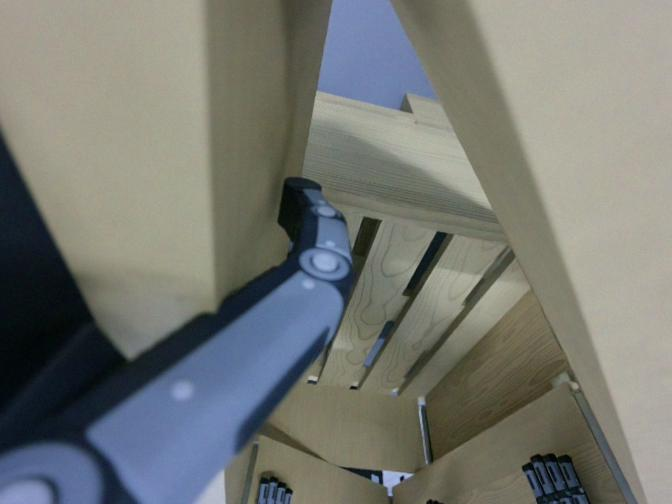

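>>> move(arm3={"target": [0.434, 0.187, 0.808, 0.0023, 0.9929, 0.0191, -0.1175], "speed": 0.1, "joints": {"hand_thumb_bend": 0.4, "hand_speed": 0.3}}, cameras=[])

>>> move(arm3={"joints": {"hand_thumb_bend": -0.95, "hand_speed": 0.0, "hand_force_limit": 1.0}}, cameras=["arm3_cam_wrist"])

Scene clock: 4209.27 s.
Joint torques (N m): arm1=[0.91 -24 9.2 1.03 -0.32 -0.01] | arm2=[1.08 -23.88 8.16 2.77 0.32 -0.09] | arm3=[0.73 -18.37 6.79 0.16 -0.47 -0.14] | arm4=[0.5 -28.45 10.15 1.33 0.71 -0.11]
Heat: arm1: hottest joint3_rad 58 °C; arm2: hottest joint2_rad 60 °C; arm3: hottest joint2_rad 45 °C; arm4: hottest joint2_rad 56 °C.
move: arm3 off_target
Joint velocities: within noise
arm1, arm2, arm4: as last shown
arm1.thumb_bend_load_n: 37.0
arm2.middle_load_n: -0.5
arm2.thumb_bend_load_n: 38.5
arm3.joint_positions: joint1_rad=-0.774 joint2_rad=+2.165 joint3_rad=+1.415 joint4_rad=-0.640 joint5_rad=-0.137 joint6_rad=+0.967 hand_little=+1.000 hand_ring=+1.000 hand_middle=+1.000 hand_index=+1.000 hand_thumb_turn=-1.000 hand_thumb_bend=+0.400 hand_force_limit=+1.000 hand_speed=+0.300
arm3.joint_status: all done
arm3.hand_stopped_by: target,target,target,target,target,target
arm3.little_load_n: 0.0
arm3.ring_load_n: 0.0
arm3.middle_load_n: 0.0
arm3.index_load_n: 0.0
arm3.thumb_bend_load_n: 0.0
arm3.thumb_turn_load_n: 0.0
arm3.hand: x=+0.4354 y=+0.1809 z=+0.7937 quat_wxyz=(-0.006, -0.994, -0.018, +0.110) (m; scene frame)
arm3.hand_target: x=+0.4340 y=+0.1870 z=+0.8078 quat_wxyz=(-0.002, -0.993, -0.019, +0.117) (m; scene frame)
arm3.hand_status: off_target (0.016 m and 1.0 deg from the pose sent, 0.023 m and 1.3 deg at the start)
arm4.thumb_bend_load_n: 39.0
arm4.hand_target: x=-0.2335 y=+0.1826 z=+0.8439 quat_wxyz=(-0.100, +0.413, -0.904, +0.042) (m; scene frame)
pictures: none
No camera images: "cameras" was empty.

Scene clock: 4210.60 s.
Joint torques (N m): arm1=[0.97 -23.94 9.18 1.06 -0.31 -0.02] | arm2=[0.97 -23.94 8.18 2.77 0.33 -0.09] | arm3=[0.73 -18.96 6.83 0.24 -0.3 -0.16] | arm4=[0.5 -28.51 10.15 1.33 0.71 -0.11]
Heat: arm1: hottest joint3_rad 58 °C; arm2: hottest joint2_rad 60 °C; arm3: hottest joint2_rad 44 °C; arm4: hottest joint2_rad 56 °C.
move: arm3 off_target
Joint velocities: within noise
arm1, arm2, arm4: as last shown
arm2.middle_load_n: 0.0
arm2.index_load_n: 0.5
arm2.hand_target: x=+0.0614 y=-0.2149 z=+0.8416 quat_wxyz=(-0.141, +0.990, +0.013, -0.020) (m; scene frame)
arm3.joint_positions: joint1_rad=-0.774 joint2_rad=+2.165 joint3_rad=+1.415 joint4_rad=-0.643 joint5_rad=-0.140 joint6_rad=+0.967 hand_little=+1.000 hand_ring=+1.000 hand_middle=+1.000 hand_index=+1.000 hand_thumb_turn=-1.000 hand_thumb_bend=-0.387 hand_force_limit=+1.000 hand_speed=+0.000
arm3.joint_status: hand_thumb_bend off_target (ended at -0.387, target -0.950); the others done
arm3.hand_stopped_by: target,target,target,target,force,target
arm3.little_load_n: 0.0
arm3.ring_load_n: 0.0
arm3.middle_load_n: 0.0
arm3.index_load_n: 0.0
arm3.thumb_bend_load_n: 19.5
arm3.thumb_turn_load_n: 2.0
arm3.hand: x=+0.4356 y=+0.1801 z=+0.7939 quat_wxyz=(-0.008, -0.994, -0.019, +0.110) (m; scene frame)
arm3.hand_target: x=+0.4340 y=+0.1870 z=+0.8078 quat_wxyz=(-0.002, -0.993, -0.019, +0.117) (m; scene frame)
arm3.hand_status: not commanded
pictures: arm3_cam_wrist
camera_calibration:
arm3_cam_wrist: T_world_to_cam=[[0.267624, -0.962913, -0.0343045, 0.0844129], [-0.668994, -0.211321, 0.712594, -0.241633], [-0.693415, -0.167758, -0.700738, 1.00833], [0, 0, 0, 1]] pos_world=[0.514952, 0.199376, 0.88166]

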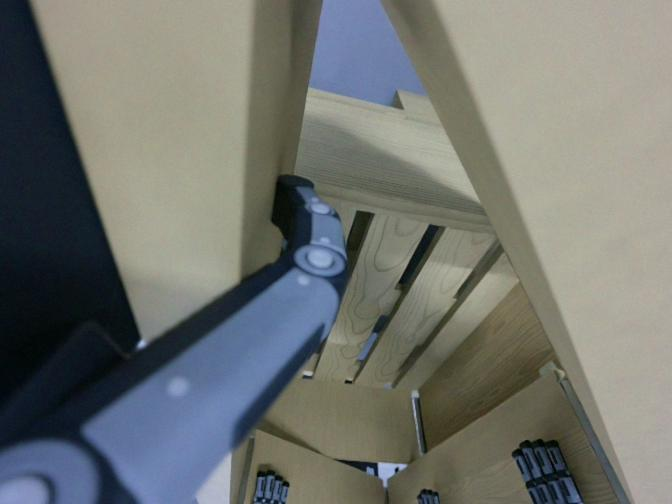

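>>> move(arm3={"target": [0.434, 0.187, 0.8078, -0.0799, 0.9897, 0.0093, -0.1187], "speed": 0.06}, cameras=[])

Scene clock: 4216.87 s.
Joint torques (N m): arm1=[0.91 -24.06 9.22 1.05 -0.31 0] | arm2=[1.14 -23.88 8.23 2.73 0.31 -0.1] | arm3=[1.85 -19.02 5.37 1.2 1.76 0.2] | arm4=[0.67 -28.51 10.17 1.18 0.7 -0.11]
Heat: arm1: hottest joint3_rad 58 °C; arm2: hottest joint2_rad 60 °C; arm3: hottest joint2_rad 44 °C; arm4: hottest joint2_rad 56 °C.
move: arm3 off_target
Joint velocities: within noise
arm1, arm2, arm4: as last shown
arm1.joint_positions: joint1_rad=-0.184 joint2_rad=+2.255 joint3_rad=+1.784 joint4_rad=-0.965 joint5_rad=-0.046 joint6_rad=-0.327 hand_little=+1.000 hand_ring=+1.000 hand_middle=+1.000 hand_index=+1.000 hand_thumb_turn=-1.000 hand_thumb_bend=-0.339 hand_force_limit=+1.000 hand_speed=+0.000
arm1.ring_load_n: -0.5
arm1.middle_load_n: -0.5
arm1.thumb_bend_load_n: 35.5
arm1.hand: x=-0.2901 y=-0.2644 z=+0.7837 quat_wxyz=(-0.073, +0.997, +0.022, -0.004) (m; scene frame)
arm1.hand_target: x=-0.2828 y=-0.2341 z=+0.8312 quat_wxyz=(-0.131, +0.991, +0.023, +0.010) (m; scene frame)
arm2.joint_positions: joint1_rad=+0.070 joint2_rad=+2.297 joint3_rad=+1.787 joint4_rad=-0.894 joint5_rad=+0.001 joint6_rad=+0.168 hand_little=+1.000 hand_ring=+1.000 hand_middle=+1.000 hand_index=+1.000 hand_thumb_turn=-1.000 hand_thumb_bend=-0.338 hand_force_limit=+1.000 hand_speed=+0.000
arm2.ring_load_n: 0.5
arm2.index_load_n: 0.0
arm2.thumb_bend_load_n: 37.5
arm2.hand: x=+0.0649 y=-0.2458 z=+0.7959 quat_wxyz=(-0.082, +0.996, +0.013, -0.013) (m; scene frame)
arm2.hand_target: x=+0.0615 y=-0.2148 z=+0.8416 quat_wxyz=(-0.141, +0.990, +0.013, -0.020) (m; scene frame)
arm3.joint_positions: joint1_rad=-0.749 joint2_rad=+2.121 joint3_rad=+1.333 joint4_rad=-0.530 joint5_rad=-0.040 joint6_rad=+0.983 hand_little=+1.000 hand_ring=+1.000 hand_middle=+1.000 hand_index=+1.000 hand_thumb_turn=-1.000 hand_thumb_bend=-0.378 hand_force_limit=+1.000 hand_speed=+0.000
arm3.joint_status: not commanded
arm3.hand_stopped_by: target,target,target,target,force,target
arm3.little_load_n: 0.0
arm3.ring_load_n: 0.0
arm3.middle_load_n: 0.0
arm3.index_load_n: 0.0
arm3.thumb_bend_load_n: 44.5
arm3.thumb_turn_load_n: 6.0
arm3.hand: x=+0.4398 y=+0.1820 z=+0.7907 quat_wxyz=(+0.052, -0.992, -0.019, +0.114) (m; scene frame)
arm3.hand_target: x=+0.4340 y=+0.1870 z=+0.8080 quat_wxyz=(+0.079, -0.990, -0.009, +0.119) (m; scene frame)
arm3.hand_status: off_target (0.019 m and 3.4 deg from the pose sent, 0.016 m and 10.2 deg at the start)
arm4.joint_positions: joint1_rad=+0.712 joint2_rad=+2.398 joint3_rad=+1.994 joint4_rad=-1.059 joint5_rad=+0.056 joint6_rad=+1.121 hand_little=+1.000 hand_ring=+1.000 hand_middle=+1.000 hand_index=+1.000 hand_thumb_turn=-1.000 hand_thumb_bend=-0.343 hand_force_limit=+1.000 hand_speed=+0.000
arm4.thumb_bend_load_n: 42.0
arm4.thumb_turn_load_n: 3.0
arm4.hand: x=-0.2545 y=+0.1729 z=+0.7928 quat_wxyz=(-0.053, +0.417, -0.907, +0.032) (m; scene frame)
arm4.hand_target: x=-0.2335 y=+0.1825 z=+0.8439 quat_wxyz=(-0.100, +0.413, -0.904, +0.042) (m; scene frame)
pictures: none
No camera images: "cameras" was empty.

>>> move(arm1={"joints": {"joint1_rad": -0.184, "joint2_rad": 2.120, "joint3_rad": 1.829, "joint4_rad": -0.897, "joint5_rad": -0.065, "joint6_rad": -0.326}, "min_time_s": 4}, arm2={"joints": {"joint1_rad": 0.070, "joint2_rad": 2.158, "joint3_rad": 1.829, "joint4_rad": -0.826, "joint5_rad": 0.005, "joint6_rad": 0.168}, "min_time_s": 4}, arm3={"joints": {"joint1_rad": -0.727, "joint2_rad": 1.980, "joint3_rad": 1.391, "joint4_rad": -0.475, "joint5_rad": -0.012, "joint6_rad": 0.983}, "min_time_s": 4}, arm4={"joints": {"joint1_rad": 0.714, "joint2_rad": 2.260, "joint3_rad": 2.054, "joint4_rad": -1.017, "joint5_rad": 0.070, "joint6_rad": 1.121}, "min_time_s": 4}, cameras=["cam_low"])

Scene clock: 4250.67 s.
Joint torques (N m): arm1=[0.91 -28.92 11.18 1.89 -0.56 0] | arm2=[1.08 -29.57 10.04 3.84 0.15 -0.05] | arm3=[2.84 -25.41 11.82 3.14 0.8 -0.09] | arm4=[0.56 -34.02 13.45 2.41 0.72 -0.14]
Heat: arm1: hottest joint3_rad 59 °C; arm2: hottest joint2_rad 62 °C; arm3: hottest joint2_rad 46 °C; arm4: hottest joint2_rad 57 °C.
move: arm1 done; arm2 time_out; arm3 done; arm4 done
Joint velocities: within noise
arm1.joint_positions: joint1_rad=-0.184 joint2_rad=+2.246 joint3_rad=+1.776 joint4_rad=-0.951 joint5_rad=-0.050 joint6_rad=-0.327 hand_little=+1.000 hand_ring=+1.000 hand_middle=+1.000 hand_index=+1.000 hand_thumb_turn=-1.000 hand_thumb_bend=-0.339 hand_force_limit=+1.000 hand_speed=+0.000
arm1.joint_status: all done
arm1.hand_stopped_by: target,target,target,target,force,target
arm1.little_load_n: 0.0
arm1.ring_load_n: 0.0
arm1.middle_load_n: 0.0
arm1.index_load_n: 0.0
arm1.thumb_bend_load_n: 36.5
arm1.thumb_turn_load_n: 3.0
arm1.hand: x=-0.2903 y=-0.2624 z=+0.7860 quat_wxyz=(-0.080, +0.996, +0.022, -0.004) (m; scene frame)
arm1.hand_target: x=-0.2771 y=-0.2089 z=+0.8857 quat_wxyz=(-0.193, +0.981, +0.026, +0.024) (m; scene frame)
arm1.hand_status: not commanded
arm2.joint_positions: joint1_rad=+0.070 joint2_rad=+2.296 joint3_rad=+1.787 joint4_rad=-0.892 joint5_rad=+0.000 joint6_rad=+0.168 hand_little=+1.000 hand_ring=+1.000 hand_middle=+1.000 hand_index=+1.000 hand_thumb_turn=-1.000 hand_thumb_bend=-0.338 hand_force_limit=+1.000 hand_speed=+0.000
arm2.joint_status: joint4_rad time_out (moved +0.002 of +0.068); the others done
arm2.hand_stopped_by: target,target,target,target,force,target
arm2.little_load_n: 0.0
arm2.ring_load_n: 0.0
arm2.middle_load_n: 0.0
arm2.index_load_n: 0.0
arm2.thumb_bend_load_n: 34.0
arm2.thumb_turn_load_n: 3.5
arm2.on_its_own: joint4_rad reads -0.892 and still pushes toward -0.826 since a time_out
arm2.hand: x=+0.0645 y=-0.2451 z=+0.7969 quat_wxyz=(-0.084, +0.996, +0.014, -0.014) (m; scene frame)
arm2.hand_target: x=+0.0540 y=-0.1869 z=+0.9044 quat_wxyz=(-0.204, +0.978, +0.013, -0.034) (m; scene frame)
arm2.hand_status: not commanded
arm3.joint_positions: joint1_rad=-0.745 joint2_rad=+2.108 joint3_rad=+1.333 joint4_rad=-0.527 joint5_rad=-0.036 joint6_rad=+0.983 hand_little=+1.000 hand_ring=+1.000 hand_middle=+1.000 hand_index=+1.000 hand_thumb_turn=-1.000 hand_thumb_bend=-0.376 hand_force_limit=+1.000 hand_speed=+0.000
arm3.joint_status: all done
arm3.hand_stopped_by: target,target,target,target,force,target
arm3.little_load_n: 0.0
arm3.ring_load_n: 0.0
arm3.middle_load_n: 0.0
arm3.index_load_n: 0.0
arm3.thumb_bend_load_n: 43.5
arm3.thumb_turn_load_n: 5.0
arm3.hand: x=+0.4359 y=+0.1822 z=+0.7977 quat_wxyz=(+0.057, -0.991, -0.021, +0.119) (m; scene frame)
arm3.hand_target: x=+0.3767 y=+0.2091 z=+0.9029 quat_wxyz=(+0.128, -0.968, -0.029, +0.213) (m; scene frame)
arm3.hand_status: not commanded
arm4.joint_positions: joint1_rad=+0.711 joint2_rad=+2.388 joint3_rad=+1.994 joint4_rad=-1.058 joint5_rad=+0.050 joint6_rad=+1.120 hand_little=+1.000 hand_ring=+1.000 hand_middle=+1.000 hand_index=+1.000 hand_thumb_turn=-1.000 hand_thumb_bend=-0.343 hand_force_limit=+1.000 hand_speed=+0.000
arm4.joint_status: all done
arm4.hand_stopped_by: target,target,target,target,force,target
arm4.little_load_n: 0.0
arm4.ring_load_n: 0.0
arm4.middle_load_n: 0.0
arm4.index_load_n: 0.0
arm4.thumb_bend_load_n: 43.0
arm4.thumb_turn_load_n: 3.0
arm4.hand: x=-0.2528 y=+0.1744 z=+0.8002 quat_wxyz=(-0.058, +0.417, -0.907, +0.029) (m; scene frame)
arm4.hand_target: x=-0.2041 y=+0.1947 z=+0.9222 quat_wxyz=(-0.172, +0.408, -0.896, +0.040) (m; scene frame)
arm4.hand_status: not commanded
pictures: cam_low

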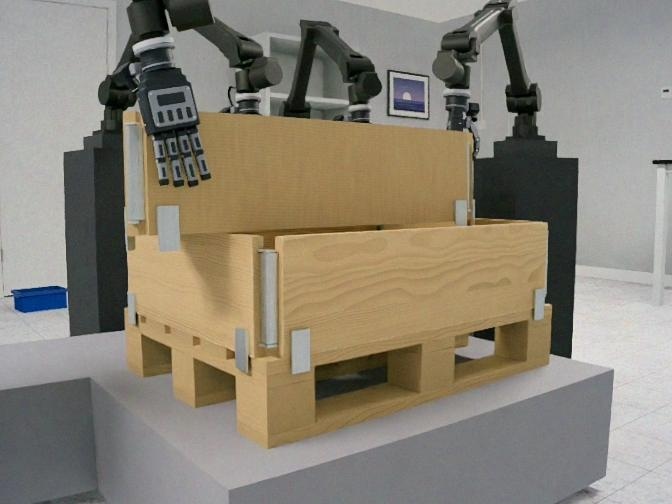

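>>> move(arm1={"joints": {"joint4_rad": -0.870}, "min_time_s": 1}, arm2={"joints": {"joint4_rad": -0.775}, "min_time_s": 1}, cameras=[])

Scene clock: 4261.33 s.
Joint torques (N m): arm1=[0.85 -28.86 11.43 2.25 -0.35 -0.01] | arm2=[1.03 -29.45 10.4 4.72 0.18 -0.06] | arm3=[2.26 -25.35 11.88 3.14 0.45 -0.05] | arm4=[0.5 -33.49 13.49 2.43 0.9 -0.14]
Heat: arm1: hottest joint3_rad 59 °C; arm2: hottest joint2_rad 67 °C; arm3: hottest joint2_rad 47 °C; arm4: hottest joint2_rad 60 °C.
move: arm1 time_out; arm2 time_out
Joint velocities: within noise
arm1.joint_positions: joint1_rad=-0.184 joint2_rad=+2.246 joint3_rad=+1.773 joint4_rad=-0.933 joint5_rad=-0.056 joint6_rad=-0.327 hand_little=+1.000 hand_ring=+1.000 hand_middle=+1.000 hand_index=+1.000 hand_thumb_turn=-1.000 hand_thumb_bend=-0.339 hand_force_limit=+1.000 hand_speed=+0.000
arm1.joint_status: joint4_rad time_out (moved +0.018 of +0.081)
arm1.hand_stopped_by: target,target,target,target,force,target
arm1.little_load_n: 0.0
arm1.ring_load_n: -0.5
arm1.middle_load_n: 0.0
arm1.index_load_n: 0.0
arm1.thumb_bend_load_n: 37.5
arm1.thumb_turn_load_n: 4.0
arm1.on_its_own: joint4_rad reads -0.933 and still pushes toward -0.870 since a time_out
arm1.hand: x=-0.2902 y=-0.2583 z=+0.7853 quat_wxyz=(-0.089, +0.996, +0.023, -0.004) (m; scene frame)
arm1.hand_target: x=-0.2750 y=-0.2016 z=+0.8868 quat_wxyz=(-0.205, +0.978, +0.026, +0.028) (m; scene frame)
arm1.hand_status: not commanded
arm2.joint_positions: joint1_rad=+0.070 joint2_rad=+2.296 joint3_rad=+1.783 joint4_rad=-0.863 joint5_rad=+0.000 joint6_rad=+0.168 hand_little=+1.000 hand_ring=+1.000 hand_middle=+1.000 hand_index=+1.000 hand_thumb_turn=-1.000 hand_thumb_bend=-0.338 hand_force_limit=+1.000 hand_speed=+0.000
arm2.joint_status: joint4_rad time_out (moved +0.030 of +0.117)
arm2.hand_stopped_by: target,target,target,target,force,target
arm2.little_load_n: 0.0
arm2.ring_load_n: 0.0
arm2.middle_load_n: 0.0
arm2.index_load_n: 0.0
arm2.thumb_bend_load_n: 38.0
arm2.thumb_turn_load_n: 4.0
arm2.on_its_own: joint4_rad reads -0.863 and still pushes toward -0.775 since a time_out
arm2.hand: x=+0.0634 y=-0.2392 z=+0.7953 quat_wxyz=(-0.096, +0.995, +0.014, -0.017) (m; scene frame)
arm2.hand_target: x=+0.0513 y=-0.1735 z=+0.9079 quat_wxyz=(-0.228, +0.973, +0.012, -0.039) (m; scene frame)
arm2.hand_status: not commanded
arm3, arm4: as last shown
arm3.joint_positions: joint1_rad=-0.746 joint2_rad=+2.103 joint3_rad=+1.333 joint4_rad=-0.527 joint5_rad=-0.028 joint6_rad=+0.979 hand_little=+1.000 hand_ring=+1.000 hand_middle=+1.000 hand_index=+1.000 hand_thumb_turn=-1.000 hand_thumb_bend=-0.376 hand_force_limit=+1.000 hand_speed=+0.000
arm3.thumb_bend_load_n: 43.0
arm3.thumb_turn_load_n: 5.5
arm3.hand: x=+0.4360 y=+0.1846 z=+0.8002 quat_wxyz=(+0.062, -0.991, -0.022, +0.119) (m; scene frame)
arm3.hand_target: x=+0.3767 y=+0.2091 z=+0.9030 quat_wxyz=(+0.128, -0.968, -0.029, +0.213) (m; scene frame)
arm4.joint_positions: joint1_rad=+0.711 joint2_rad=+2.383 joint3_rad=+1.994 joint4_rad=-1.058 joint5_rad=+0.045 joint6_rad=+1.120 hand_little=+1.000 hand_ring=+1.000 hand_middle=+1.000 hand_index=+1.000 hand_thumb_turn=-1.000 hand_thumb_bend=-0.341 hand_force_limit=+1.000 hand_speed=+0.000
arm4.thumb_bend_load_n: 46.0
arm4.thumb_turn_load_n: 3.5
arm4.hand: x=-0.2522 y=+0.1758 z=+0.8042 quat_wxyz=(-0.061, +0.417, -0.907, +0.027) (m; scene frame)
arm4.hand_target: x=-0.2041 y=+0.1946 z=+0.9220 quat_wxyz=(-0.172, +0.408, -0.896, +0.040) (m; scene frame)
pictures: none
No camera images: "cameras" was empty.

>>> wait(seconds=0.5, cameras=["cam_low"])

>>> zoom_image(camera="cam_low", region=[110, 100, 310, 300])

>>> zoom_image(camera="cam_low", region=[400, 120, 560, 280])

Scene clock: 4272.10 s.
Joint torques (N m): arm1=[0.91 -28.86 11.4 2.25 -0.35 -0.02] | arm2=[1.08 -29.45 10.45 4.72 0.15 -0.06] | arm3=[2.78 -25.88 11.82 3.21 0.44 -0.04] | arm4=[0.5 -33.44 13.5 2.45 0.9 -0.15]
Heat: arm1: hottest joint3_rad 61 °C; arm2: hottest joint2_rad 71 °C; arm3: hottest joint2_rad 49 °C; arm4: hottest joint2_rad 62 °C.
Joint velocities: within noise
arm1.joint_positions: joint1_rad=-0.184 joint2_rad=+2.246 joint3_rad=+1.773 joint4_rad=-0.933 joint5_rad=-0.056 joint6_rad=-0.327 hand_little=+1.000 hand_ring=+1.000 hand_middle=+1.000 hand_index=+1.000 hand_thumb_turn=-1.000 hand_thumb_bend=-0.339 hand_force_limit=+1.000 hand_speed=+0.000
arm1.joint_status: joint4_rad time_out (moved +0.018 of +0.081)
arm1.hand_stopped_by: target,target,target,target,force,target
arm1.little_load_n: 0.0
arm1.ring_load_n: 0.0
arm1.middle_load_n: 0.0
arm1.index_load_n: 0.0
arm1.thumb_bend_load_n: 37.5
arm1.thumb_turn_load_n: 4.0
arm1.on_its_own: joint4_rad reads -0.933 and still pushes toward -0.870 since a time_out
arm1.hand: x=-0.2902 y=-0.2583 z=+0.7853 quat_wxyz=(-0.089, +0.996, +0.023, -0.004) (m; scene frame)
arm1.hand_target: x=-0.2750 y=-0.2016 z=+0.8868 quat_wxyz=(-0.205, +0.978, +0.026, +0.028) (m; scene frame)
arm1.hand_status: not commanded
arm2.joint_positions: joint1_rad=+0.070 joint2_rad=+2.296 joint3_rad=+1.783 joint4_rad=-0.863 joint5_rad=+0.000 joint6_rad=+0.168 hand_little=+1.000 hand_ring=+1.000 hand_middle=+1.000 hand_index=+1.000 hand_thumb_turn=-1.000 hand_thumb_bend=-0.338 hand_force_limit=+1.000 hand_speed=+0.000
arm2.joint_status: joint4_rad time_out (moved +0.030 of +0.117)
arm2.hand_stopped_by: target,target,target,target,force,target
arm2.little_load_n: 0.0
arm2.ring_load_n: 0.0
arm2.middle_load_n: 0.0
arm2.index_load_n: 0.0
arm2.thumb_bend_load_n: 38.0
arm2.thumb_turn_load_n: 4.0
arm2.on_its_own: joint4_rad reads -0.863 and still pushes toward -0.775 since a time_out
arm2.hand: x=+0.0634 y=-0.2392 z=+0.7953 quat_wxyz=(-0.096, +0.995, +0.014, -0.017) (m; scene frame)
arm2.hand_target: x=+0.0513 y=-0.1735 z=+0.9079 quat_wxyz=(-0.228, +0.973, +0.012, -0.039) (m; scene frame)
arm2.hand_status: not commanded
arm3.joint_positions: joint1_rad=-0.746 joint2_rad=+2.103 joint3_rad=+1.333 joint4_rad=-0.527 joint5_rad=-0.028 joint6_rad=+0.979 hand_little=+1.000 hand_ring=+1.000 hand_middle=+1.000 hand_index=+1.000 hand_thumb_turn=-1.000 hand_thumb_bend=-0.376 hand_force_limit=+1.000 hand_speed=+0.000
arm3.joint_status: not commanded
arm3.hand_stopped_by: target,target,target,target,force,target
arm3.little_load_n: 0.0
arm3.ring_load_n: 0.0
arm3.middle_load_n: 0.0
arm3.index_load_n: 0.0
arm3.thumb_bend_load_n: 43.0
arm3.thumb_turn_load_n: 5.5
arm3.hand: x=+0.4360 y=+0.1846 z=+0.8002 quat_wxyz=(+0.062, -0.991, -0.022, +0.119) (m; scene frame)
arm3.hand_target: x=+0.3767 y=+0.2091 z=+0.9030 quat_wxyz=(+0.128, -0.968, -0.029, +0.213) (m; scene frame)
arm3.hand_status: not commanded
arm4.joint_positions: joint1_rad=+0.711 joint2_rad=+2.383 joint3_rad=+1.994 joint4_rad=-1.058 joint5_rad=+0.045 joint6_rad=+1.120 hand_little=+1.000 hand_ring=+1.000 hand_middle=+1.000 hand_index=+1.000 hand_thumb_turn=-1.000 hand_thumb_bend=-0.341 hand_force_limit=+1.000 hand_speed=+0.000
arm4.joint_status: not commanded
arm4.hand_stopped_by: target,target,target,target,force,target
arm4.little_load_n: 0.0
arm4.ring_load_n: 0.0
arm4.middle_load_n: 0.0
arm4.index_load_n: 0.0
arm4.thumb_bend_load_n: 46.5
arm4.thumb_turn_load_n: 3.5
arm4.hand: x=-0.2522 y=+0.1758 z=+0.8042 quat_wxyz=(-0.061, +0.417, -0.907, +0.027) (m; scene frame)
arm4.hand_target: x=-0.2041 y=+0.1946 z=+0.9220 quat_wxyz=(-0.172, +0.408, -0.896, +0.040) (m; scene frame)
arm4.hand_status: not commanded
wait: 0.50 s; at rest from the start
pictures: cam_low

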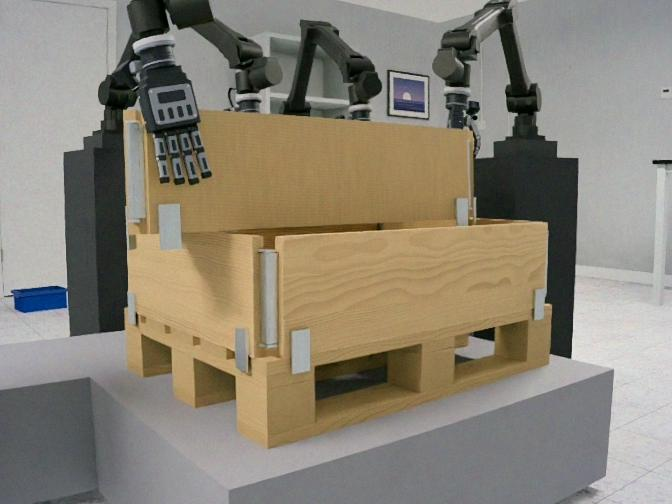

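Scaled by 2.520 from the camera's 672x504 image, which has a finer 960x720 frame.

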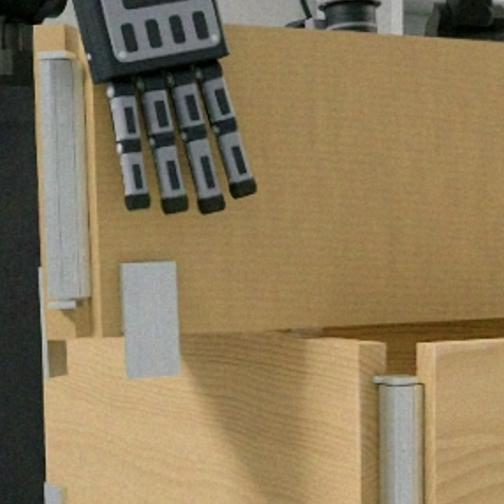

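Scaled by 3.150 from the camera's 672x504 image, which has a finer 960x720 frame.

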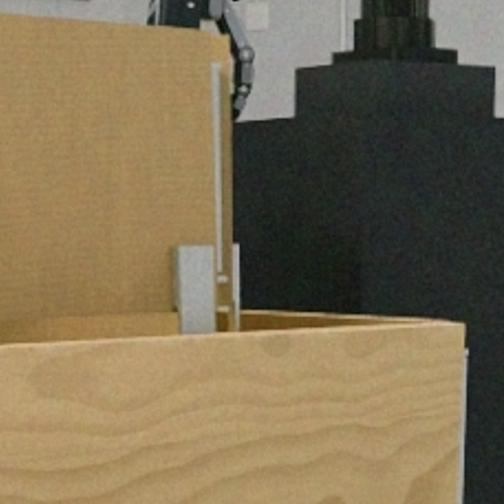

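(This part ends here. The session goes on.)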